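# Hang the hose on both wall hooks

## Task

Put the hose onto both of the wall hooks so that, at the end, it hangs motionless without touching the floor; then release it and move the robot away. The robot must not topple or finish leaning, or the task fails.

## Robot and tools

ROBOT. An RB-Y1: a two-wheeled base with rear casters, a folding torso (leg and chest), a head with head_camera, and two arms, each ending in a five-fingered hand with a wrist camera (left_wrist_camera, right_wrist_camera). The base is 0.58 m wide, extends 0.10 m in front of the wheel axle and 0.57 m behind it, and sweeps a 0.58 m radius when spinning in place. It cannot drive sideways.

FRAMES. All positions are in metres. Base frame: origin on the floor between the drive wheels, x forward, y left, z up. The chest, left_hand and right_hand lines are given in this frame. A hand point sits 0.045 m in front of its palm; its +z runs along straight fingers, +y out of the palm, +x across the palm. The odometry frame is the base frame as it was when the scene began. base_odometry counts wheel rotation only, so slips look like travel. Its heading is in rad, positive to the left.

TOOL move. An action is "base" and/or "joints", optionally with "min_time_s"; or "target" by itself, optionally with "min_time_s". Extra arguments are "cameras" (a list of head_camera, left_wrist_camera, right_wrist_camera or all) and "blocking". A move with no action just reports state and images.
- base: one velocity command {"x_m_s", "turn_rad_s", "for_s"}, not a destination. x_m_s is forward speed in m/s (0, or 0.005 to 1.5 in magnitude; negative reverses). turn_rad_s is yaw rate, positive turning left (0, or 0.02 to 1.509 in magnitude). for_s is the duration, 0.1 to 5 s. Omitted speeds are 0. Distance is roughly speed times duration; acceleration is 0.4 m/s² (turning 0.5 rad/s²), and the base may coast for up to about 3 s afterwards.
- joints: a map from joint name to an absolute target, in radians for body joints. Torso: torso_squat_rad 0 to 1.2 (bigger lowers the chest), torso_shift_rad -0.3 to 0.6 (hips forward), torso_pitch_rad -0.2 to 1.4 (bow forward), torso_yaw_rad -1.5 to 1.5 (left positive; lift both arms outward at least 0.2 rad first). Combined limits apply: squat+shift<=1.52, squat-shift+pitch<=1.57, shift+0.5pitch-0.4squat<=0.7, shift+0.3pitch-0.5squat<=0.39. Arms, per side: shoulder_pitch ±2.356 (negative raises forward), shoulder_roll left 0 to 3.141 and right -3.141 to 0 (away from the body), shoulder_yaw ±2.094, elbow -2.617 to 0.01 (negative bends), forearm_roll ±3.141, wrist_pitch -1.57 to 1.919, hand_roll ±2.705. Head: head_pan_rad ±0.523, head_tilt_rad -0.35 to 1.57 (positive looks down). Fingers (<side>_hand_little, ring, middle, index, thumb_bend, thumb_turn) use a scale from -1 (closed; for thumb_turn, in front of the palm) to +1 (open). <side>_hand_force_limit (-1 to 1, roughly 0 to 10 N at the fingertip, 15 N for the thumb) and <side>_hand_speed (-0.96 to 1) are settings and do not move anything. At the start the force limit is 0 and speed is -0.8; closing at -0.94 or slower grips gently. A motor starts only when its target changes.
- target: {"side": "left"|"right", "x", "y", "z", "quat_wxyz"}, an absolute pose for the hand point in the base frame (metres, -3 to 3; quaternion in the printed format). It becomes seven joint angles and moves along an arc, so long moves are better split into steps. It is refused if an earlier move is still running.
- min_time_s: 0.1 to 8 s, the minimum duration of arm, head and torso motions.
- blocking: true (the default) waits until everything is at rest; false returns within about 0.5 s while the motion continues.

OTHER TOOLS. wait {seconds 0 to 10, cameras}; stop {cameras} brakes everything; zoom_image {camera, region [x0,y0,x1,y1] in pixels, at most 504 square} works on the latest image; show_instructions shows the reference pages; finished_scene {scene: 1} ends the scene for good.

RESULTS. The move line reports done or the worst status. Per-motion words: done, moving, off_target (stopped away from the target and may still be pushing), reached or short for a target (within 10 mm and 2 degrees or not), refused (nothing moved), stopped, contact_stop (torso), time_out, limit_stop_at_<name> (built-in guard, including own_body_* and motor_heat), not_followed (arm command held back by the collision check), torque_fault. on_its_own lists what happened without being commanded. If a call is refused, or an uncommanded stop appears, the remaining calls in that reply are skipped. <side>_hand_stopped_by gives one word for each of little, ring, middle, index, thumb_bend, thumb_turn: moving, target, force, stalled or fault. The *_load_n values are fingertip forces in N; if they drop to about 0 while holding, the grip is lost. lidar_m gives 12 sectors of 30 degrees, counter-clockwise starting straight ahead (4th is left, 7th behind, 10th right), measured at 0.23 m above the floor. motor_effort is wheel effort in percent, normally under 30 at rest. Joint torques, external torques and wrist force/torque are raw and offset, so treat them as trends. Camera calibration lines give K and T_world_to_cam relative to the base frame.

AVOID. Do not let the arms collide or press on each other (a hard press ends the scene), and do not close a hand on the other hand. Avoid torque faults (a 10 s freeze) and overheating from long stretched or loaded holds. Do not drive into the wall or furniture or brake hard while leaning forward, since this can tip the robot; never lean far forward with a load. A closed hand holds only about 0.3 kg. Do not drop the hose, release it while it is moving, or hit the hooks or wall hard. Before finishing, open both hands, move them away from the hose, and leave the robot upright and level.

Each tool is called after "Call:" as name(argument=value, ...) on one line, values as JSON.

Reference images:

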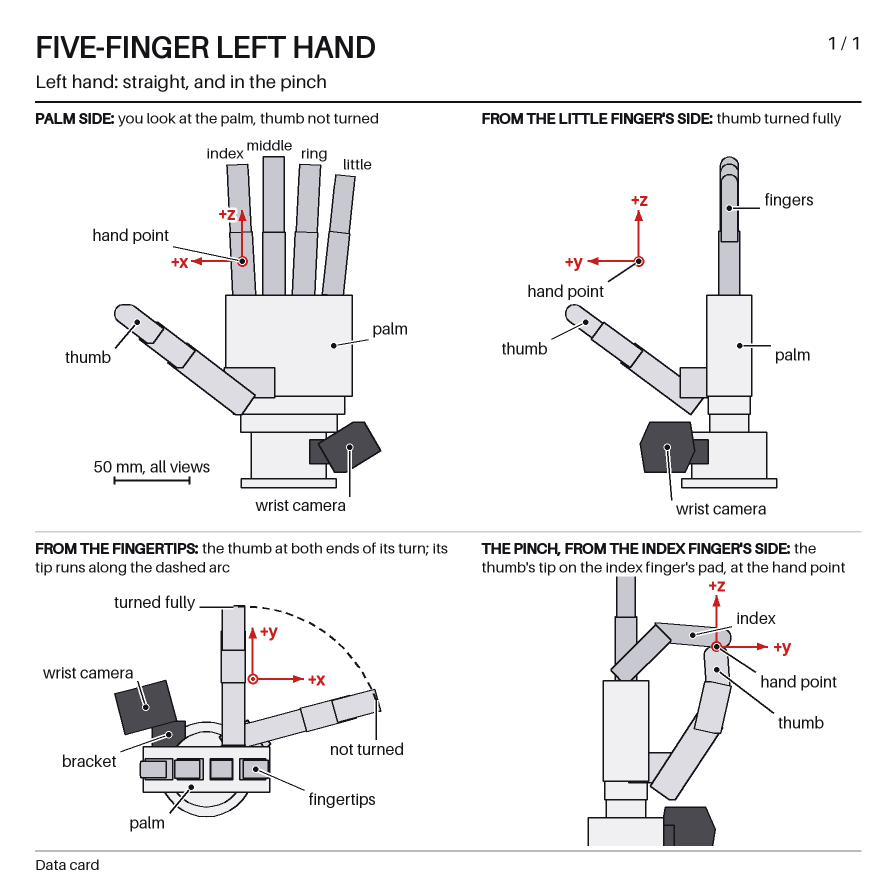

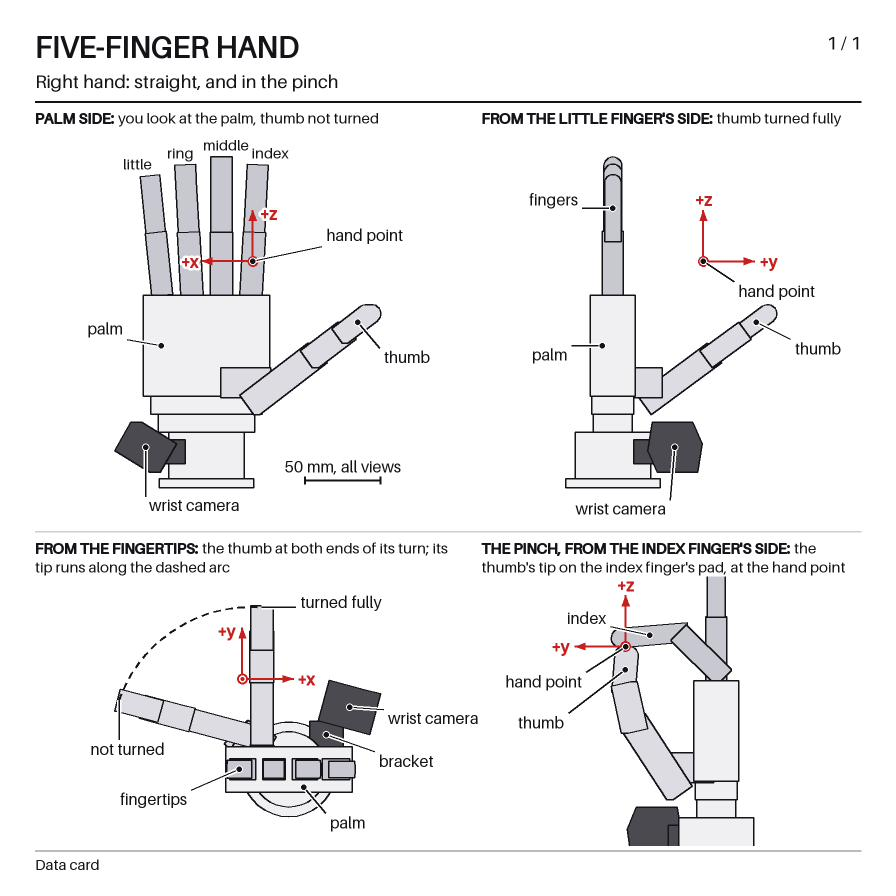

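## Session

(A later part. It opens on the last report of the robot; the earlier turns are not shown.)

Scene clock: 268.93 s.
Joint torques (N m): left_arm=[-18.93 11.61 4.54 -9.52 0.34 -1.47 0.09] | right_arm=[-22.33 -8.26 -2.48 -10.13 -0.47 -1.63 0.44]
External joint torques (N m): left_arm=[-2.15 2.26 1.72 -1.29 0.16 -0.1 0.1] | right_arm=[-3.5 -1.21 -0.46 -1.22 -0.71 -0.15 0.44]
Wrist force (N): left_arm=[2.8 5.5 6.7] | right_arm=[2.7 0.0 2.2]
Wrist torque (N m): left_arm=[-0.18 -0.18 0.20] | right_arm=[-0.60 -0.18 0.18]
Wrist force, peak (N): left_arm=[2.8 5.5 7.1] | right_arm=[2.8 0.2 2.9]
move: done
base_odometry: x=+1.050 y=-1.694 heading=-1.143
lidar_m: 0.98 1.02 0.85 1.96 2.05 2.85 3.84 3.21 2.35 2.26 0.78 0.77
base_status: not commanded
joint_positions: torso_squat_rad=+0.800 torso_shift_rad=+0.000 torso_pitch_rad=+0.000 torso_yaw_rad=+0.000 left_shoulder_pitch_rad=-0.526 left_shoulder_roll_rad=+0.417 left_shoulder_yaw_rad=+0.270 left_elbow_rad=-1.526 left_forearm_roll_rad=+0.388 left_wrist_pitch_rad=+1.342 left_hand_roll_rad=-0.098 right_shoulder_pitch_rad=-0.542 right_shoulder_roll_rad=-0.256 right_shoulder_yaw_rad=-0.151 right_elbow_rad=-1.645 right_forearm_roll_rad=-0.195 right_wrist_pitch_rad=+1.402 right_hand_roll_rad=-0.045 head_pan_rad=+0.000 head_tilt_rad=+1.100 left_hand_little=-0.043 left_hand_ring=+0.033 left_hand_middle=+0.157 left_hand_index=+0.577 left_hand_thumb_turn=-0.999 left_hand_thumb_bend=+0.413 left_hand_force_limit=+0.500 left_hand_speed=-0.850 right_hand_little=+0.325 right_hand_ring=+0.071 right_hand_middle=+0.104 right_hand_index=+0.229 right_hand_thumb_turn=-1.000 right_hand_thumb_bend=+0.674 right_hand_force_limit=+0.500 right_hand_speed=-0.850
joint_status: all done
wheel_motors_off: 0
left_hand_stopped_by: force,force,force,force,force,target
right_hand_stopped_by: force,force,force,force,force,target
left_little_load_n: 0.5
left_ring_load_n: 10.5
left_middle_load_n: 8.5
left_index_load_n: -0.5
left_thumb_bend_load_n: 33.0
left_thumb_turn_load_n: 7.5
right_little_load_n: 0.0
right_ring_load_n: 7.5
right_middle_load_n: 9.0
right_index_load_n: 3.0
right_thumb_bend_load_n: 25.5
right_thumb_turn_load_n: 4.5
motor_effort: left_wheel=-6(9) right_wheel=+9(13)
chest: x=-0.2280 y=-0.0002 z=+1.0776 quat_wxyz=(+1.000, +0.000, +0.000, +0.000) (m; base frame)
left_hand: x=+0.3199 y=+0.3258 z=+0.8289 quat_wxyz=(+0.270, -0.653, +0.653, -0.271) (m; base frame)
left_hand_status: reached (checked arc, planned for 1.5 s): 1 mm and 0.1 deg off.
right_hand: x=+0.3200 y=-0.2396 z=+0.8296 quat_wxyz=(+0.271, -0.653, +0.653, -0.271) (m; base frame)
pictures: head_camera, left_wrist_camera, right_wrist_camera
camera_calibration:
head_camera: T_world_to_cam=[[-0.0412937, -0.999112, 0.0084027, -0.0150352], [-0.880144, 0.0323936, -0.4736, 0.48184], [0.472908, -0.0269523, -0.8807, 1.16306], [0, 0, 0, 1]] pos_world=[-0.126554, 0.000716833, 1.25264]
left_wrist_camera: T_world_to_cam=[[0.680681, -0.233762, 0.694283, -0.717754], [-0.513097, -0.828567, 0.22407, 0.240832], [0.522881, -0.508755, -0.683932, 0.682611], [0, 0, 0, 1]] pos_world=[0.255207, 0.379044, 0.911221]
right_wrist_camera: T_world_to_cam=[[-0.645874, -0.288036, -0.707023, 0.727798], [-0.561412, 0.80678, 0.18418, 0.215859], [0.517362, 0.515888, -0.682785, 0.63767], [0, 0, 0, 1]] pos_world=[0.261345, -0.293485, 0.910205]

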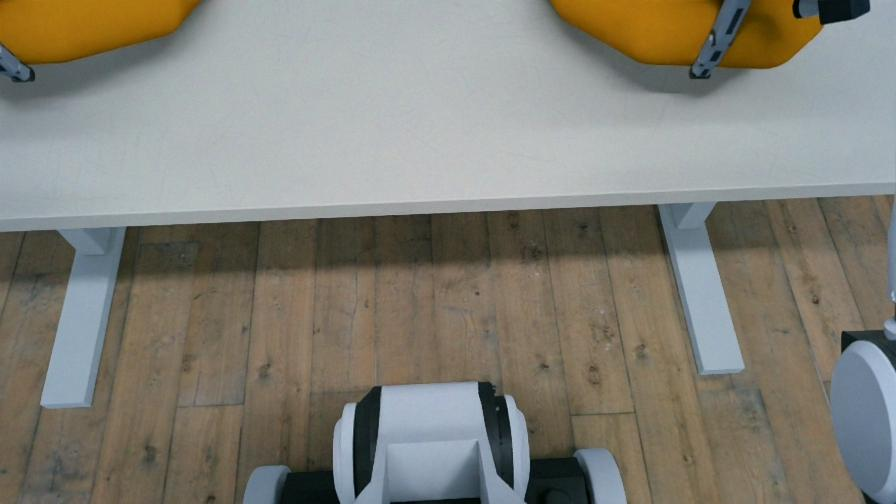

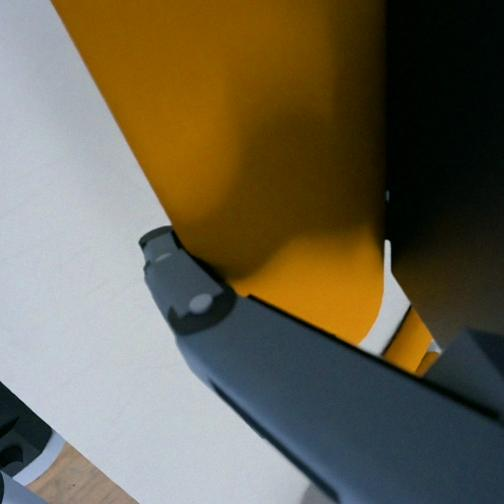

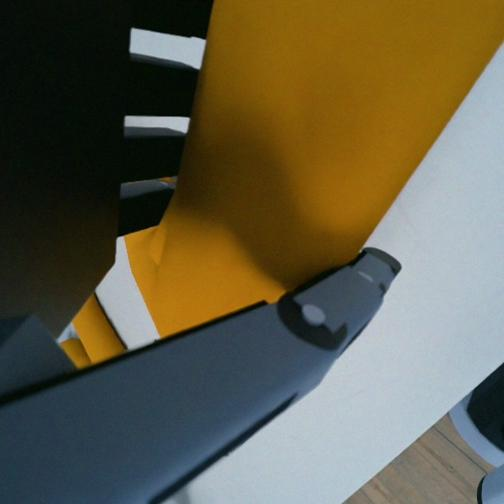

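Call:
move(joints={"torso_squat_rad": 0.1, "head_tilt_rad": 0.8}, min_time_s=4, cameras=["all"])

Scene clock: 276.60 s.
Joint torques (N m): left_arm=[-18.54 11.97 4.63 -9.45 0.35 -1.81 0.21] | right_arm=[-22.06 -8.66 -2.98 -10.09 -0.46 -1.75 0.27]
External joint torques (N m): left_arm=[-1.77 2.62 1.81 -1.21 0.18 -0.43 0.22] | right_arm=[-3.24 -1.62 -0.97 -1.17 -0.69 -0.26 0.27]
Wrist force (N): left_arm=[2.7 6.8 7.8] | right_arm=[2.9 0.6 4.4]
Wrist torque (N m): left_arm=[-0.19 -0.10 0.08] | right_arm=[-0.71 -0.31 0.08]
Wrist force, peak (N): left_arm=[3.3 7.1 7.8] | right_arm=[3.1 0.8 4.6]
move: done
base_odometry: x=+1.050 y=-1.694 heading=-1.143
lidar_m: 0.98 1.03 0.86 1.96 2.04 2.85 3.84 3.21 2.35 2.27 0.78 0.76
base_status: not commanded
joint_positions: torso_squat_rad=+0.100 torso_shift_rad=+0.000 torso_pitch_rad=+0.001 torso_yaw_rad=+0.000 left_shoulder_pitch_rad=-0.526 left_shoulder_roll_rad=+0.417 left_shoulder_yaw_rad=+0.270 left_elbow_rad=-1.526 left_forearm_roll_rad=+0.388 left_wrist_pitch_rad=+1.342 left_hand_roll_rad=-0.098 right_shoulder_pitch_rad=-0.542 right_shoulder_roll_rad=-0.256 right_shoulder_yaw_rad=-0.151 right_elbow_rad=-1.645 right_forearm_roll_rad=-0.195 right_wrist_pitch_rad=+1.403 right_hand_roll_rad=-0.045 head_pan_rad=+0.000 head_tilt_rad=+0.800 left_hand_little=-0.043 left_hand_ring=+0.033 left_hand_middle=+0.157 left_hand_index=+0.577 left_hand_thumb_turn=-0.999 left_hand_thumb_bend=+0.413 left_hand_force_limit=+0.500 left_hand_speed=-0.850 right_hand_little=+0.325 right_hand_ring=+0.071 right_hand_middle=+0.104 right_hand_index=+0.228 right_hand_thumb_turn=-1.000 right_hand_thumb_bend=+0.674 right_hand_force_limit=+0.500 right_hand_speed=-0.850
joint_status: all done
wheel_motors_off: 0
left_hand_stopped_by: force,force,force,force,force,target
right_hand_stopped_by: force,force,force,force,force,target
left_little_load_n: 0.5
left_ring_load_n: 11.0
left_middle_load_n: 9.0
left_index_load_n: 0.0
left_thumb_bend_load_n: 33.0
left_thumb_turn_load_n: 7.0
right_little_load_n: 0.0
right_ring_load_n: 9.0
right_middle_load_n: 10.0
right_index_load_n: 2.5
right_thumb_bend_load_n: 24.5
right_thumb_turn_load_n: 3.0
motor_effort: left_wheel=-7(10) right_wheel=+12(12)
chest: x=-0.2277 y=-0.0002 z=+1.2864 quat_wxyz=(+1.000, +0.000, +0.000, +0.000) (m; base frame)
left_hand: x=+0.3200 y=+0.3258 z=+1.0374 quat_wxyz=(+0.270, -0.653, +0.654, -0.270) (m; base frame)
right_hand: x=+0.3202 y=-0.2396 z=+1.0381 quat_wxyz=(+0.271, -0.653, +0.653, -0.271) (m; base frame)
pictures: head_camera, left_wrist_camera, right_wrist_camera
camera_calibration:
head_camera: T_world_to_cam=[[-0.042006, -0.999109, -0.00408254, 0.00164693], [-0.701324, 0.0323959, -0.712106, 0.972369], [0.711604, -0.0270495, -0.70206, 1.13022], [0, 0, 0, 1]] pos_world=[-0.122255, 0.000716674, 1.48592]
left_wrist_camera: T_world_to_cam=[[0.681145, -0.233754, 0.69383, -0.862265], [-0.512958, -0.828554, 0.224437, 0.193764], [0.522413, -0.50878, -0.684272, 0.825618], [0, 0, 0, 1]] pos_world=[0.255407, 0.379044, 1.11972]
right_wrist_camera: T_world_to_cam=[[-0.646307, -0.288086, -0.706607, 0.874974], [-0.561347, 0.806745, 0.184531, 0.17715], [0.516891, 0.515915, -0.683121, 0.780435], [0, 0, 0, 1]] pos_world=[0.261544, -0.293485, 1.11871]

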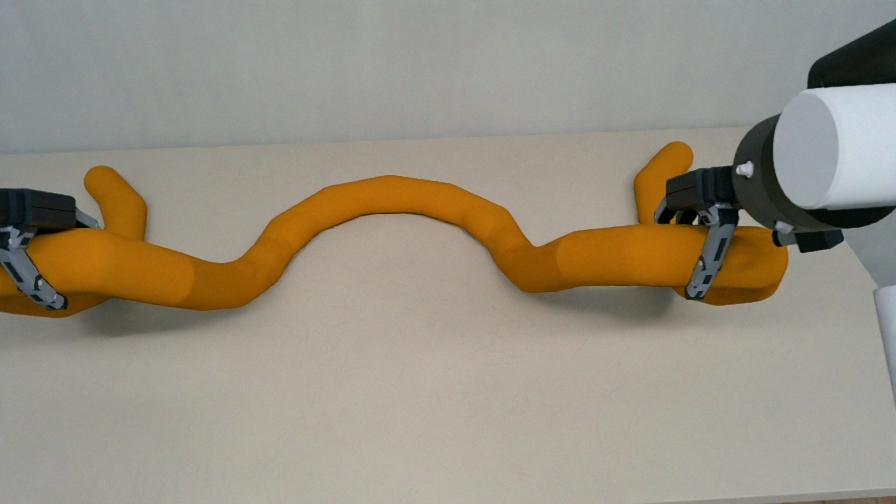

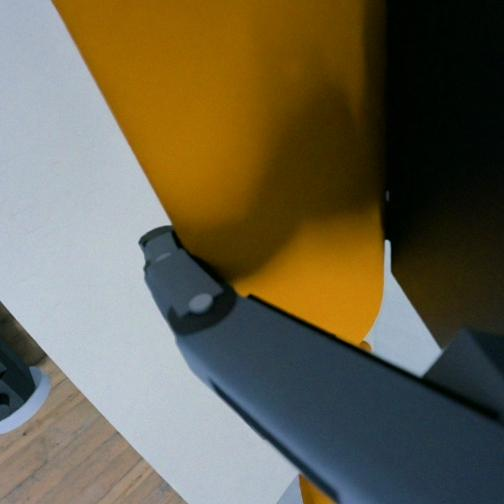

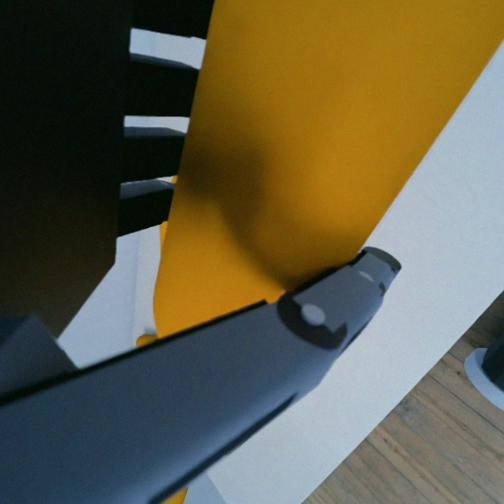

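Call:
move(target={"side": "right", "x": 0.36, "y": -0.38, "z": 1.20, "quat_wxyz": [0.271, -0.653, 0.653, -0.271]}, min_time_s=3)

Call:
move(target={"side": "left", "x": 0.36, "y": 0.42, "z": 1.20, "quat_wxyz": [0.271, -0.653, 0.653, -0.271]}, min_time_s=3, cameras=["head_camera"])

Call:
move(target={"side": "right", "x": 0.36, "y": -0.42, "z": 1.40, "quat_wxyz": [0.271, -0.653, 0.653, -0.271]}, min_time_s=3)

Call:
move(target={"side": "left", "x": 0.36, "y": 0.42, "z": 1.40, "quat_wxyz": [0.271, -0.653, 0.653, -0.271]}, min_time_s=3, cameras=["head_camera"])

Scene clock: 284.97 s.
Joint torques (N m): left_arm=[-18.87 12.23 5.08 -9.43 0.38 -1.82 0.15] | right_arm=[-27.33 -16.16 -3.26 -9.65 -0.87 -1.97 0.36]
External joint torques (N m): left_arm=[-2.1 2.87 2.26 -1.2 0.21 -0.44 0.16] | right_arm=[-4.99 -3.24 -1.44 -1.33 -0.72 -0.52 0.36]
Wrist force (N): left_arm=[2.6 6.8 7.1] | right_arm=[2.3 2.1 4.9]
Wrist torque (N m): left_arm=[-0.19 -0.10 0.09] | right_arm=[-0.57 -0.40 0.13]
Wrist force, peak (N): left_arm=[2.8 7.0 8.1] | right_arm=[1.8 1.5 5.5]
move: done
base_odometry: x=+1.050 y=-1.694 heading=-1.143
lidar_m: 0.98 1.02 0.85 1.96 2.05 2.85 3.84 3.20 2.35 2.26 0.79 0.77
base_status: not commanded
joint_positions: torso_squat_rad=+0.100 torso_shift_rad=+0.000 torso_pitch_rad=+0.001 torso_yaw_rad=+0.000 left_shoulder_pitch_rad=-0.526 left_shoulder_roll_rad=+0.417 left_shoulder_yaw_rad=+0.270 left_elbow_rad=-1.526 left_forearm_roll_rad=+0.388 left_wrist_pitch_rad=+1.342 left_hand_roll_rad=-0.098 right_shoulder_pitch_rad=-0.996 right_shoulder_roll_rad=-0.645 right_shoulder_yaw_rad=-0.356 right_elbow_rad=-1.160 right_forearm_roll_rad=-0.430 right_wrist_pitch_rad=+1.545 right_hand_roll_rad=+0.206 head_pan_rad=+0.000 head_tilt_rad=+0.800 left_hand_little=-0.043 left_hand_ring=+0.033 left_hand_middle=+0.157 left_hand_index=+0.577 left_hand_thumb_turn=-0.999 left_hand_thumb_bend=+0.413 left_hand_force_limit=+0.500 left_hand_speed=-0.850 right_hand_little=+0.325 right_hand_ring=+0.071 right_hand_middle=+0.104 right_hand_index=+0.228 right_hand_thumb_turn=-1.000 right_hand_thumb_bend=+0.674 right_hand_force_limit=+0.500 right_hand_speed=-0.850
joint_status: all done
wheel_motors_off: 0
left_hand_stopped_by: force,force,force,force,force,target
right_hand_stopped_by: force,force,force,force,force,target
left_little_load_n: 0.5
left_ring_load_n: 11.0
left_middle_load_n: 8.5
left_index_load_n: 0.0
left_thumb_bend_load_n: 32.5
left_thumb_turn_load_n: 7.0
right_little_load_n: 0.0
right_ring_load_n: 8.5
right_middle_load_n: 10.5
right_index_load_n: 0.0
right_thumb_bend_load_n: 23.5
right_thumb_turn_load_n: 4.0
motor_effort: left_wheel=-8(10) right_wheel=+11(13)
chest: x=-0.2277 y=-0.0002 z=+1.2864 quat_wxyz=(+1.000, +0.000, +0.000, +0.000) (m; base frame)
left_hand: x=+0.3200 y=+0.3258 z=+1.0374 quat_wxyz=(+0.270, -0.653, +0.654, -0.270) (m; base frame)
right_hand: x=+0.3597 y=-0.3797 z=+1.1991 quat_wxyz=(+0.271, -0.653, +0.653, -0.271) (m; base frame)
right_hand_status: reached (checked arc, planned for 3.0 s): 1 mm and 0.0 deg off.
pictures: none

Scene clock: 288.30 s.
Joint torques (N m): left_arm=[-23.52 16.81 4.23 -9.06 0.51 -1.99 -0.41] | right_arm=[-27.52 -16.02 -3.05 -9.56 -0.71 -1.78 0.33]
External joint torques (N m): left_arm=[-3.71 4.63 2.01 -1.18 0.1 -0.67 -0.41] | right_arm=[-5.18 -3.1 -1.23 -1.23 -0.57 -0.33 0.32]
Wrist force (N): left_arm=[3.5 8.0 8.4] | right_arm=[2.5 1.8 4.7]
Wrist torque (N m): left_arm=[-0.13 -0.13 -0.05] | right_arm=[-0.65 -0.42 0.11]
Wrist force, peak (N): left_arm=[3.5 8.0 8.4] | right_arm=[2.0 1.9 5.4]
move: done
base_odometry: x=+1.050 y=-1.694 heading=-1.143
lidar_m: 0.98 1.02 0.85 1.96 2.05 2.85 3.84 3.21 2.36 2.27 0.77 0.77
base_status: not commanded
joint_positions: torso_squat_rad=+0.100 torso_shift_rad=+0.000 torso_pitch_rad=+0.001 torso_yaw_rad=+0.000 left_shoulder_pitch_rad=-1.019 left_shoulder_roll_rad=+0.748 left_shoulder_yaw_rad=+0.337 left_elbow_rad=-1.000 left_forearm_roll_rad=+0.520 left_wrist_pitch_rad=+1.468 left_hand_roll_rad=-0.281 right_shoulder_pitch_rad=-0.996 right_shoulder_roll_rad=-0.645 right_shoulder_yaw_rad=-0.356 right_elbow_rad=-1.160 right_forearm_roll_rad=-0.430 right_wrist_pitch_rad=+1.545 right_hand_roll_rad=+0.206 head_pan_rad=+0.000 head_tilt_rad=+0.800 left_hand_little=-0.043 left_hand_ring=+0.033 left_hand_middle=+0.157 left_hand_index=+0.577 left_hand_thumb_turn=-0.999 left_hand_thumb_bend=+0.413 left_hand_force_limit=+0.500 left_hand_speed=-0.850 right_hand_little=+0.325 right_hand_ring=+0.071 right_hand_middle=+0.104 right_hand_index=+0.228 right_hand_thumb_turn=-1.000 right_hand_thumb_bend=+0.674 right_hand_force_limit=+0.500 right_hand_speed=-0.850
joint_status: all done
wheel_motors_off: 0
left_hand_stopped_by: force,force,force,force,force,target
right_hand_stopped_by: force,force,force,force,force,target
left_little_load_n: 0.5
left_ring_load_n: 11.0
left_middle_load_n: 9.0
left_index_load_n: 0.0
left_thumb_bend_load_n: 33.0
left_thumb_turn_load_n: 6.0
right_little_load_n: 0.0
right_ring_load_n: 9.0
right_middle_load_n: 10.5
right_index_load_n: 0.0
right_thumb_bend_load_n: 24.0
right_thumb_turn_load_n: 3.5
motor_effort: left_wheel=-9(10) right_wheel=+10(12)
chest: x=-0.2277 y=-0.0002 z=+1.2864 quat_wxyz=(+1.000, +0.000, +0.000, +0.000) (m; base frame)
left_hand: x=+0.3596 y=+0.4196 z=+1.1987 quat_wxyz=(+0.270, -0.653, +0.653, -0.270) (m; base frame)
left_hand_status: reached (checked arc, planned for 3.0 s): 1 mm and 0.1 deg off.
right_hand: x=+0.3597 y=-0.3797 z=+1.1991 quat_wxyz=(+0.271, -0.653, +0.653, -0.271) (m; base frame)
pictures: head_camera
camera_calibration:
head_camera: T_world_to_cam=[[-0.0420099, -0.999109, -0.00407961, 0.00164629], [-0.701374, 0.0323984, -0.712057, 0.97236], [0.711554, -0.0270521, -0.70211, 1.13022], [0, 0, 0, 1]] pos_world=[-0.122155, 0.00071667, 1.48592]

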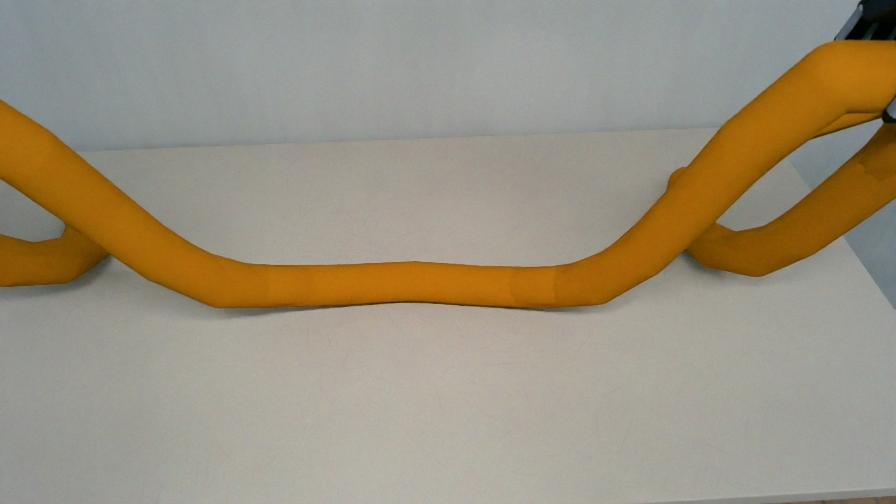

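Scene clock: 291.63 s.
Joint torques (N m): left_arm=[-23.13 16.4 4.7 -9.08 0.56 -2.08 -0.35] | right_arm=[-27.75 -7.47 0.23 -10.95 -0.73 -2.57 0.33]
External joint torques (N m): left_arm=[-3.31 4.22 2.47 -1.2 0.15 -0.75 -0.35] | right_arm=[-6.14 -2.58 0.48 -1.91 -0.35 -1.07 0.33]
Wrist force (N): left_arm=[3.9 8.2 8.3] | right_arm=[1.9 4.8 5.0]
Wrist torque (N m): left_arm=[-0.14 -0.11 -0.04] | right_arm=[-0.51 -0.41 0.16]
Wrist force, peak (N): left_arm=[3.8 8.3 8.4] | right_arm=[2.4 4.6 5.3]
move: short
base_odometry: x=+1.050 y=-1.694 heading=-1.143
lidar_m: 0.98 1.02 0.86 1.96 2.05 2.85 3.84 3.20 2.35 2.27 0.79 0.77
base_status: not commanded
joint_positions: torso_squat_rad=+0.100 torso_shift_rad=+0.000 torso_pitch_rad=+0.001 torso_yaw_rad=+0.000 left_shoulder_pitch_rad=-1.019 left_shoulder_roll_rad=+0.748 left_shoulder_yaw_rad=+0.337 left_elbow_rad=-1.000 left_forearm_roll_rad=+0.520 left_wrist_pitch_rad=+1.468 left_hand_roll_rad=-0.281 right_shoulder_pitch_rad=-1.804 right_shoulder_roll_rad=-0.914 right_shoulder_yaw_rad=-0.183 right_elbow_rad=-0.266 right_forearm_roll_rad=-0.338 right_wrist_pitch_rad=+1.404 right_hand_roll_rad=+0.384 head_pan_rad=+0.000 head_tilt_rad=+0.800 left_hand_little=-0.043 left_hand_ring=+0.033 left_hand_middle=+0.157 left_hand_index=+0.577 left_hand_thumb_turn=-0.999 left_hand_thumb_bend=+0.413 left_hand_force_limit=+0.500 left_hand_speed=-0.850 right_hand_little=+0.325 right_hand_ring=+0.071 right_hand_middle=+0.104 right_hand_index=+0.228 right_hand_thumb_turn=-1.000 right_hand_thumb_bend=+0.674 right_hand_force_limit=+0.500 right_hand_speed=-0.850
joint_status: all done
wheel_motors_off: 0
left_hand_stopped_by: force,force,force,force,force,target
right_hand_stopped_by: force,force,force,force,force,target
left_little_load_n: 0.5
left_ring_load_n: 11.0
left_middle_load_n: 9.0
left_index_load_n: 0.0
left_thumb_bend_load_n: 33.0
left_thumb_turn_load_n: 6.0
right_little_load_n: 0.0
right_ring_load_n: 8.5
right_middle_load_n: 10.5
right_index_load_n: 0.0
right_thumb_bend_load_n: 24.0
right_thumb_turn_load_n: 4.5
motor_effort: left_wheel=-5(11) right_wheel=+10(13)
chest: x=-0.2277 y=-0.0002 z=+1.2864 quat_wxyz=(+1.000, +0.000, +0.000, +0.000) (m; base frame)
left_hand: x=+0.3596 y=+0.4196 z=+1.1987 quat_wxyz=(+0.270, -0.653, +0.653, -0.270) (m; base frame)
right_hand: x=+0.3595 y=-0.4195 z=+1.3988 quat_wxyz=(+0.285, -0.636, +0.647, -0.309) (m; base frame)
right_hand_status: short (checked arc, as near as the solve gets, planned for 3.0 s): 1 mm and 5.0 deg off. The place is met; only the turn is off.
pictures: none

Scene clock: 294.97 s.
Joint torques (N m): left_arm=[-23.43 7.52 -1.6 -10.06 0.4 -3.13 -0.52] | right_arm=[-27.83 -7.63 0.59 -11 -0.83 -2.48 0.15]
External joint torques (N m): left_arm=[-4.09 3.02 -2.22 -1.79 -0.11 -1.73 -0.51] | right_arm=[-6.21 -2.73 0.84 -1.97 -0.45 -0.97 0.14]
Wrist force (N): left_arm=[3.5 9.6 7.6] | right_arm=[1.7 3.4 4.5]
Wrist torque (N m): left_arm=[0.00 -0.14 -0.16] | right_arm=[-0.64 -0.35 0.12]
Wrist force, peak (N): left_arm=[3.7 9.7 7.8] | right_arm=[2.1 4.3 5.1]
move: short
base_odometry: x=+1.050 y=-1.694 heading=-1.143
lidar_m: 0.98 1.02 0.86 1.95 2.05 2.84 3.84 3.21 2.36 2.26 0.79 0.77
base_status: not commanded
joint_positions: torso_squat_rad=+0.100 torso_shift_rad=+0.000 torso_pitch_rad=+0.001 torso_yaw_rad=+0.000 left_shoulder_pitch_rad=-1.801 left_shoulder_roll_rad=+0.922 left_shoulder_yaw_rad=+0.127 left_elbow_rad=-0.266 left_forearm_roll_rad=+0.395 left_wrist_pitch_rad=+1.401 left_hand_roll_rad=-0.377 right_shoulder_pitch_rad=-1.804 right_shoulder_roll_rad=-0.914 right_shoulder_yaw_rad=-0.183 right_elbow_rad=-0.266 right_forearm_roll_rad=-0.338 right_wrist_pitch_rad=+1.404 right_hand_roll_rad=+0.384 head_pan_rad=+0.000 head_tilt_rad=+0.800 left_hand_little=-0.043 left_hand_ring=+0.033 left_hand_middle=+0.157 left_hand_index=+0.577 left_hand_thumb_turn=-0.999 left_hand_thumb_bend=+0.413 left_hand_force_limit=+0.500 left_hand_speed=-0.850 right_hand_little=+0.325 right_hand_ring=+0.071 right_hand_middle=+0.104 right_hand_index=+0.228 right_hand_thumb_turn=-1.000 right_hand_thumb_bend=+0.674 right_hand_force_limit=+0.500 right_hand_speed=-0.850
joint_status: all done
wheel_motors_off: 0
left_hand_stopped_by: force,force,force,force,force,target
right_hand_stopped_by: force,force,force,force,force,target
left_little_load_n: 0.0
left_ring_load_n: 11.0
left_middle_load_n: 8.5
left_index_load_n: 0.0
left_thumb_bend_load_n: 33.0
left_thumb_turn_load_n: 8.0
right_little_load_n: 0.0
right_ring_load_n: 9.0
right_middle_load_n: 10.0
right_index_load_n: 0.0
right_thumb_bend_load_n: 24.0
right_thumb_turn_load_n: 4.0
motor_effort: left_wheel=-6(10) right_wheel=+12(12)
chest: x=-0.2277 y=-0.0002 z=+1.2864 quat_wxyz=(+1.000, +0.000, +0.000, +0.000) (m; base frame)
left_hand: x=+0.3595 y=+0.4195 z=+1.3985 quat_wxyz=(+0.309, -0.647, +0.636, -0.285) (m; base frame)
left_hand_status: short (checked arc, as near as the solve gets, planned for 3.0 s): 2 mm and 5.0 deg off. The place is met; only the turn is off.
right_hand: x=+0.3595 y=-0.4195 z=+1.3988 quat_wxyz=(+0.285, -0.636, +0.647, -0.309) (m; base frame)
pictures: head_camera
camera_calibration:
head_camera: T_world_to_cam=[[-0.0420099, -0.999109, -0.00407961, 0.00164629], [-0.701374, 0.0323984, -0.712057, 0.97236], [0.711554, -0.0270521, -0.70211, 1.13022], [0, 0, 0, 1]] pos_world=[-0.122155, 0.00071667, 1.48592]

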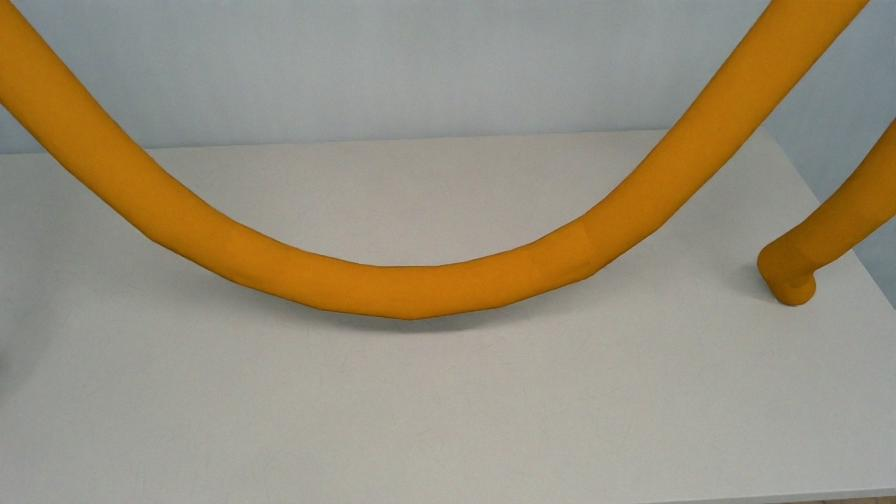

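Call:
move(base={"x_m_s": -0.15, "for_s": 4.0}, cameras=["head_camera"])

Call:
move(base={"x_m_s": -0.25, "for_s": 3.88}, joints={"head_tilt_rad": 0.6}, cameras=["head_camera"])

Scene clock: 305.80 s.
Joint torques (N m): left_arm=[-22.8 6.34 -1.12 -10.5 0.48 -2.67 -0.43] | right_arm=[-26.85 -6.78 0.52 -11.49 -0.77 -2.54 0.36]
External joint torques (N m): left_arm=[-3.47 1.85 -1.74 -2.22 -0.03 -1.27 -0.42] | right_arm=[-5.24 -1.89 0.77 -2.46 -0.4 -1.04 0.35]
Wrist force (N): left_arm=[3.6 9.3 7.7] | right_arm=[1.8 4.1 5.1]
Wrist torque (N m): left_arm=[0.00 -0.12 -0.17] | right_arm=[-0.51 -0.42 0.15]
Wrist force, peak (N): left_arm=[3.6 9.7 8.3] | right_arm=[2.1 5.3 4.6]
move: done
base_odometry: x=+0.802 y=-1.148 heading=-1.144
lidar_m: 1.58 1.32 2.04 1.97 2.07 2.85 3.24 3.21 2.34 2.26 2.24 1.26
base_status: done (sent for 4 of 4 s)
joint_positions: torso_squat_rad=+0.100 torso_shift_rad=+0.000 torso_pitch_rad=+0.001 torso_yaw_rad=+0.000 left_shoulder_pitch_rad=-1.801 left_shoulder_roll_rad=+0.922 left_shoulder_yaw_rad=+0.127 left_elbow_rad=-0.266 left_forearm_roll_rad=+0.395 left_wrist_pitch_rad=+1.401 left_hand_roll_rad=-0.377 right_shoulder_pitch_rad=-1.804 right_shoulder_roll_rad=-0.914 right_shoulder_yaw_rad=-0.183 right_elbow_rad=-0.266 right_forearm_roll_rad=-0.338 right_wrist_pitch_rad=+1.404 right_hand_roll_rad=+0.384 head_pan_rad=+0.000 head_tilt_rad=+0.800 left_hand_little=-0.043 left_hand_ring=+0.033 left_hand_middle=+0.157 left_hand_index=+0.577 left_hand_thumb_turn=-0.999 left_hand_thumb_bend=+0.413 left_hand_force_limit=+0.500 left_hand_speed=-0.850 right_hand_little=+0.325 right_hand_ring=+0.071 right_hand_middle=+0.104 right_hand_index=+0.228 right_hand_thumb_turn=-1.000 right_hand_thumb_bend=+0.674 right_hand_force_limit=+0.500 right_hand_speed=-0.850
joint_status: not commanded
wheel_motors_off: 0
left_hand_stopped_by: force,force,force,force,force,target
right_hand_stopped_by: force,force,force,force,force,target
left_little_load_n: 0.0
left_ring_load_n: 11.0
left_middle_load_n: 8.5
left_index_load_n: 0.0
left_thumb_bend_load_n: 33.0
left_thumb_turn_load_n: 8.0
right_little_load_n: 0.0
right_ring_load_n: 8.5
right_middle_load_n: 10.5
right_index_load_n: 0.0
right_thumb_bend_load_n: 24.0
right_thumb_turn_load_n: 4.5
motor_effort: left_wheel=-10(23) right_wheel=+13(39)
chest: x=-0.2277 y=-0.0002 z=+1.2864 quat_wxyz=(+1.000, +0.000, +0.000, +0.000) (m; base frame)
left_hand: x=+0.3594 y=+0.4196 z=+1.3987 quat_wxyz=(+0.309, -0.647, +0.636, -0.285) (m; base frame)
right_hand: x=+0.3595 y=-0.4195 z=+1.3989 quat_wxyz=(+0.285, -0.636, +0.647, -0.309) (m; base frame)
pictures: head_camera
camera_calibration:
head_camera: T_world_to_cam=[[-0.042006, -0.999109, -0.00408254, 0.00164734], [-0.701324, 0.0323959, -0.712106, 0.97244], [0.711604, -0.0270495, -0.70206, 1.13029], [0, 0, 0, 1]] pos_world=[-0.122255, 0.000716674, 1.48602]

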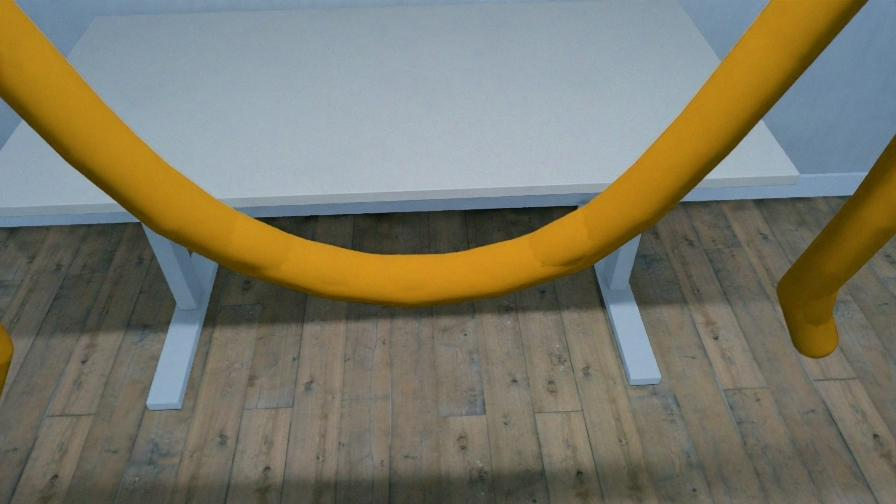

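Scene clock: 310.93 s.
Joint torques (N m): left_arm=[-22.61 6.26 -1.27 -10.64 0.53 -2.73 -0.58] | right_arm=[-26.85 -6.69 0.72 -11.22 -0.72 -2.68 0.25]
External joint torques (N m): left_arm=[-3.27 1.77 -1.9 -2.36 0.02 -1.33 -0.58] | right_arm=[-5.24 -1.8 0.97 -2.19 -0.35 -1.18 0.24]
Wrist force (N): left_arm=[3.5 9.4 7.7] | right_arm=[1.4 4.2 5.0]
Wrist torque (N m): left_arm=[0.05 -0.12 -0.17] | right_arm=[-0.46 -0.34 0.16]
Wrist force, peak (N): left_arm=[3.5 10.2 7.6] | right_arm=[1.9 4.2 5.8]
move: done
base_odometry: x=+0.403 y=-0.268 heading=-1.146
lidar_m: 2.19 2.22 2.08 1.99 2.08 2.35 2.27 2.39 2.34 2.25 2.33 2.20
base_status: done (sent for 3.87 of 3.87 s)
joint_positions: torso_squat_rad=+0.100 torso_shift_rad=+0.000 torso_pitch_rad=+0.001 torso_yaw_rad=+0.000 left_shoulder_pitch_rad=-1.801 left_shoulder_roll_rad=+0.922 left_shoulder_yaw_rad=+0.127 left_elbow_rad=-0.266 left_forearm_roll_rad=+0.395 left_wrist_pitch_rad=+1.401 left_hand_roll_rad=-0.377 right_shoulder_pitch_rad=-1.804 right_shoulder_roll_rad=-0.914 right_shoulder_yaw_rad=-0.183 right_elbow_rad=-0.266 right_forearm_roll_rad=-0.338 right_wrist_pitch_rad=+1.404 right_hand_roll_rad=+0.384 head_pan_rad=+0.000 head_tilt_rad=+0.600 left_hand_little=-0.043 left_hand_ring=+0.033 left_hand_middle=+0.157 left_hand_index=+0.577 left_hand_thumb_turn=-0.999 left_hand_thumb_bend=+0.413 left_hand_force_limit=+0.500 left_hand_speed=-0.850 right_hand_little=+0.325 right_hand_ring=+0.071 right_hand_middle=+0.104 right_hand_index=+0.228 right_hand_thumb_turn=-1.000 right_hand_thumb_bend=+0.674 right_hand_force_limit=+0.500 right_hand_speed=-0.850
joint_status: all done
wheel_motors_off: 0
left_hand_stopped_by: force,force,force,force,force,target
right_hand_stopped_by: force,force,force,force,force,target
left_little_load_n: 0.5
left_ring_load_n: 11.0
left_middle_load_n: 8.5
left_index_load_n: 0.0
left_thumb_bend_load_n: 33.0
left_thumb_turn_load_n: 8.5
right_little_load_n: 0.0
right_ring_load_n: 8.5
right_middle_load_n: 10.0
right_index_load_n: 0.0
right_thumb_bend_load_n: 24.0
right_thumb_turn_load_n: 4.5
motor_effort: left_wheel=-8(30) right_wheel=+14(26)
chest: x=-0.2277 y=-0.0002 z=+1.2864 quat_wxyz=(+1.000, +0.000, +0.000, +0.000) (m; base frame)
left_hand: x=+0.3594 y=+0.4196 z=+1.3987 quat_wxyz=(+0.309, -0.647, +0.636, -0.285) (m; base frame)
right_hand: x=+0.3595 y=-0.4196 z=+1.3989 quat_wxyz=(+0.285, -0.636, +0.647, -0.309) (m; base frame)
pictures: head_camera
camera_calibration:
head_camera: T_world_to_cam=[[-0.0403604, -0.999109, -0.0123462, 0.0142728], [-0.545854, 0.0323967, -0.837254, 1.19046], [0.836908, -0.0270527, -0.546675, 0.925], [0, 0, 0, 1]] pos_world=[-0.123743, 0.000716669, 1.50257]

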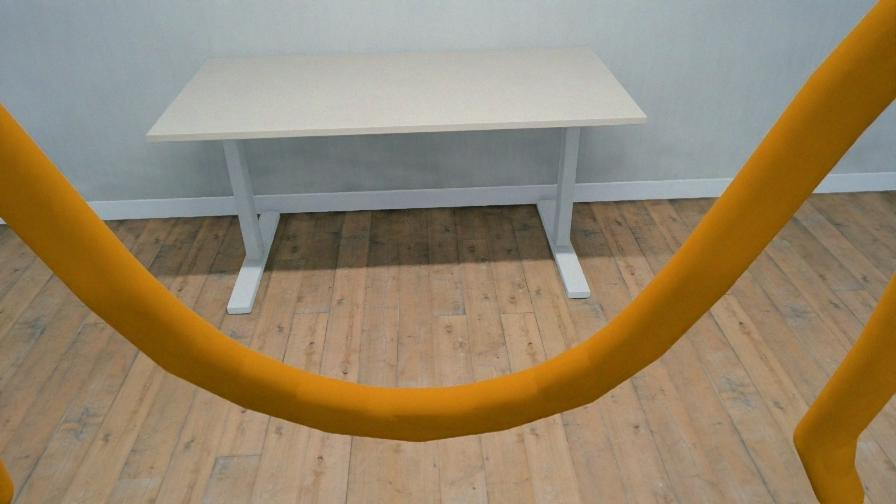

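Call:
move(base={"turn_rad_s": -0.5, "for_s": 3.13}, cameras=["head_camera"])

Scene clock: 317.20 s.
Joint torques (N m): left_arm=[-22.75 6.5 -1.23 -10.69 0.45 -2.83 -0.57] | right_arm=[-26.97 -6.36 0.57 -11.31 -0.78 -2.55 0.26]
External joint torques (N m): left_arm=[-3.41 2.01 -1.86 -2.41 -0.06 -1.43 -0.57] | right_arm=[-5.36 -1.47 0.83 -2.28 -0.41 -1.05 0.25]
Wrist force (N): left_arm=[3.4 9.6 7.6] | right_arm=[2.1 4.1 4.6]
Wrist torque (N m): left_arm=[0.00 -0.13 -0.17] | right_arm=[-0.57 -0.44 0.19]
Wrist force, peak (N): left_arm=[3.9 9.5 8.1] | right_arm=[1.9 4.9 4.9]
move: done
base_odometry: x=+0.403 y=-0.268 heading=-2.712
lidar_m: 2.24 2.34 2.19 2.19 2.22 2.06 1.99 2.10 2.35 2.28 2.37 2.32
base_status: done (sent for 3.13 of 3.13 s)
joint_positions: torso_squat_rad=+0.100 torso_shift_rad=+0.000 torso_pitch_rad=+0.001 torso_yaw_rad=+0.000 left_shoulder_pitch_rad=-1.801 left_shoulder_roll_rad=+0.922 left_shoulder_yaw_rad=+0.127 left_elbow_rad=-0.266 left_forearm_roll_rad=+0.395 left_wrist_pitch_rad=+1.401 left_hand_roll_rad=-0.377 right_shoulder_pitch_rad=-1.804 right_shoulder_roll_rad=-0.914 right_shoulder_yaw_rad=-0.183 right_elbow_rad=-0.266 right_forearm_roll_rad=-0.338 right_wrist_pitch_rad=+1.404 right_hand_roll_rad=+0.384 head_pan_rad=+0.000 head_tilt_rad=+0.600 left_hand_little=-0.043 left_hand_ring=+0.033 left_hand_middle=+0.157 left_hand_index=+0.577 left_hand_thumb_turn=-0.999 left_hand_thumb_bend=+0.413 left_hand_force_limit=+0.500 left_hand_speed=-0.850 right_hand_little=+0.325 right_hand_ring=+0.071 right_hand_middle=+0.104 right_hand_index=+0.228 right_hand_thumb_turn=-1.000 right_hand_thumb_bend=+0.674 right_hand_force_limit=+0.500 right_hand_speed=-0.850
joint_status: not commanded
wheel_motors_off: 0
left_hand_stopped_by: force,force,force,force,force,target
right_hand_stopped_by: force,force,force,force,force,target
left_little_load_n: 0.0
left_ring_load_n: 11.0
left_middle_load_n: 9.0
left_index_load_n: 0.0
left_thumb_bend_load_n: 33.0
left_thumb_turn_load_n: 8.0
right_little_load_n: 0.0
right_ring_load_n: 8.5
right_middle_load_n: 10.0
right_index_load_n: 0.0
right_thumb_bend_load_n: 24.0
right_thumb_turn_load_n: 4.5
motor_effort: left_wheel=+6(35) right_wheel=+5(40)
chest: x=-0.2277 y=-0.0002 z=+1.2864 quat_wxyz=(+1.000, +0.000, +0.000, +0.000) (m; base frame)
left_hand: x=+0.3594 y=+0.4197 z=+1.3987 quat_wxyz=(+0.309, -0.647, +0.636, -0.285) (m; base frame)
right_hand: x=+0.3595 y=-0.4195 z=+1.3989 quat_wxyz=(+0.285, -0.636, +0.647, -0.309) (m; base frame)
pictures: head_camera
camera_calibration:
head_camera: T_world_to_cam=[[-0.0403604, -0.999109, -0.0123462, 0.0142728], [-0.545854, 0.0323967, -0.837254, 1.19046], [0.836908, -0.0270527, -0.546675, 0.925], [0, 0, 0, 1]] pos_world=[-0.123743, 0.000716669, 1.50257]

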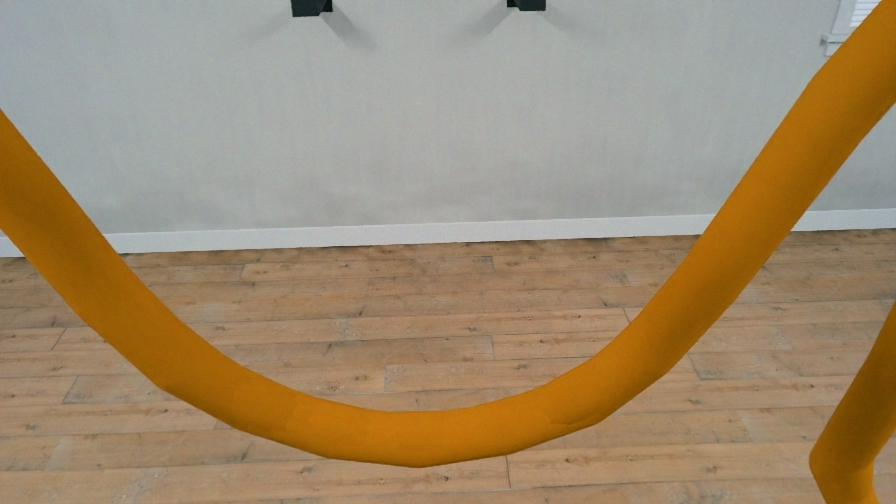

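Call:
move(base={"x_m_s": 0.25, "for_s": 3.2}, joints={"head_tilt_rad": 0.45}, cameras=["head_camera"])

Call:
zoom_image(camera="head_camera", region=[180, 0, 680, 200])

Scene clock: 331.93 s.
Joint torques (N m): left_arm=[-23.03 6.48 -1.15 -10.77 0.48 -2.73 -0.54] | right_arm=[-27.09 -6.55 0.5 -11.29 -0.85 -2.26 0.33]
External joint torques (N m): left_arm=[-3.69 1.98 -1.78 -2.5 -0.04 -1.33 -0.54] | right_arm=[-5.48 -1.66 0.75 -2.26 -0.48 -0.76 0.32]
Wrist force (N): left_arm=[3.5 9.8 7.3] | right_arm=[1.8 4.6 4.5]
Wrist torque (N m): left_arm=[0.00 -0.14 -0.16] | right_arm=[-0.56 -0.39 0.17]
Wrist force, peak (N): left_arm=[3.6 10.2 7.8] | right_arm=[1.8 5.0 5.1]
move: done
base_odometry: x=-0.325 y=-0.600 heading=-2.712
lidar_m: 1.45 1.51 2.10 2.12 2.56 2.88 2.79 2.92 2.38 2.31 2.03 1.50
base_status: done (sent for 3.2 of 3.2 s)
joint_positions: torso_squat_rad=+0.100 torso_shift_rad=+0.000 torso_pitch_rad=+0.001 torso_yaw_rad=+0.000 left_shoulder_pitch_rad=-1.802 left_shoulder_roll_rad=+0.922 left_shoulder_yaw_rad=+0.127 left_elbow_rad=-0.266 left_forearm_roll_rad=+0.395 left_wrist_pitch_rad=+1.401 left_hand_roll_rad=-0.377 right_shoulder_pitch_rad=-1.804 right_shoulder_roll_rad=-0.914 right_shoulder_yaw_rad=-0.183 right_elbow_rad=-0.266 right_forearm_roll_rad=-0.338 right_wrist_pitch_rad=+1.404 right_hand_roll_rad=+0.384 head_pan_rad=+0.000 head_tilt_rad=+0.450 left_hand_little=-0.043 left_hand_ring=+0.033 left_hand_middle=+0.157 left_hand_index=+0.577 left_hand_thumb_turn=-0.999 left_hand_thumb_bend=+0.413 left_hand_force_limit=+0.500 left_hand_speed=-0.850 right_hand_little=+0.325 right_hand_ring=+0.071 right_hand_middle=+0.104 right_hand_index=+0.228 right_hand_thumb_turn=-1.000 right_hand_thumb_bend=+0.674 right_hand_force_limit=+0.500 right_hand_speed=-0.850
joint_status: all done
wheel_motors_off: 0
left_hand_stopped_by: force,force,force,force,force,target
right_hand_stopped_by: force,force,force,force,force,target
left_little_load_n: 0.0
left_ring_load_n: 11.0
left_middle_load_n: 9.0
left_index_load_n: 0.0
left_thumb_bend_load_n: 33.5
left_thumb_turn_load_n: 8.0
right_little_load_n: 0.0
right_ring_load_n: 8.5
right_middle_load_n: 10.5
right_index_load_n: 0.0
right_thumb_bend_load_n: 24.0
right_thumb_turn_load_n: 4.5
motor_effort: left_wheel=-7(32) right_wheel=+5(41)
chest: x=-0.2277 y=-0.0002 z=+1.2864 quat_wxyz=(+1.000, +0.000, +0.000, +0.000) (m; base frame)
left_hand: x=+0.3594 y=+0.4197 z=+1.3986 quat_wxyz=(+0.309, -0.647, +0.636, -0.285) (m; base frame)
right_hand: x=+0.3595 y=-0.4195 z=+1.3988 quat_wxyz=(+0.285, -0.636, +0.647, -0.309) (m; base frame)
pictures: head_camera
camera_calibration:
head_camera: T_world_to_cam=[[-0.0381558, -0.999106, -0.0181946, 0.0234266], [-0.414702, 0.0323981, -0.90938, 1.32463], [0.909157, -0.0271528, -0.415567, 0.744912], [0, 0, 0, 1]] pos_world=[-0.12702, 0.000716504, 1.51458]

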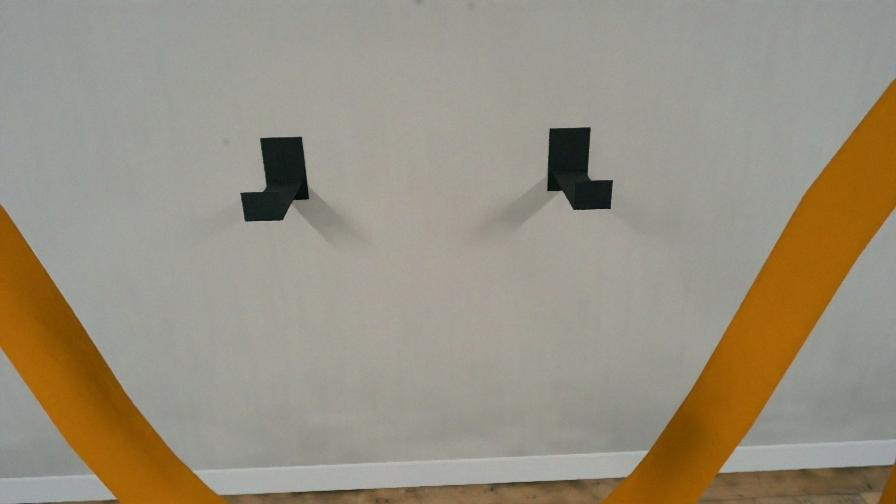

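Scaled by 1.008 from the camera's 896x504 image, which has a finer 1280x720 frame.

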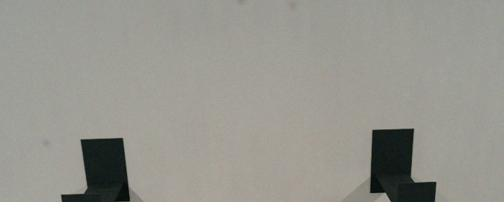

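Call:
zoom_image(camera="head_camera", region=[220, 120, 340, 240])

Call:
zoom_image(camera="head_camera", region=[520, 110, 640, 230])

Scaled by 4.200 from the camera's 896x504 image, which has a finer 1280x720 frame.

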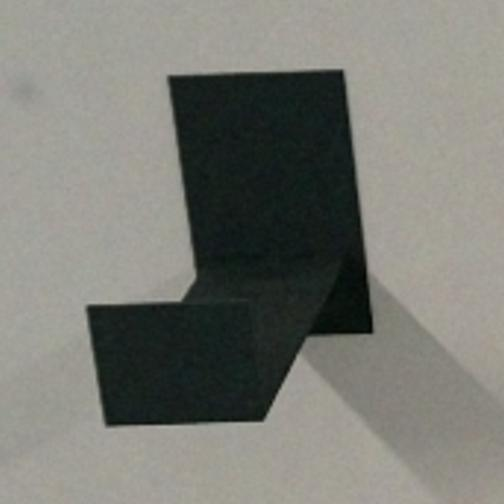

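Scaled by 4.200 from the camera's 896x504 image, which has a finer 1280x720 frame.

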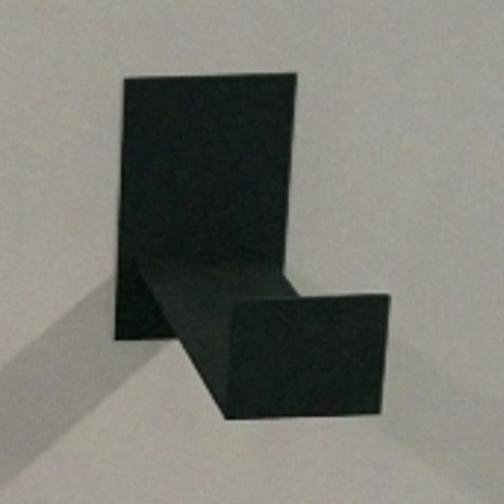

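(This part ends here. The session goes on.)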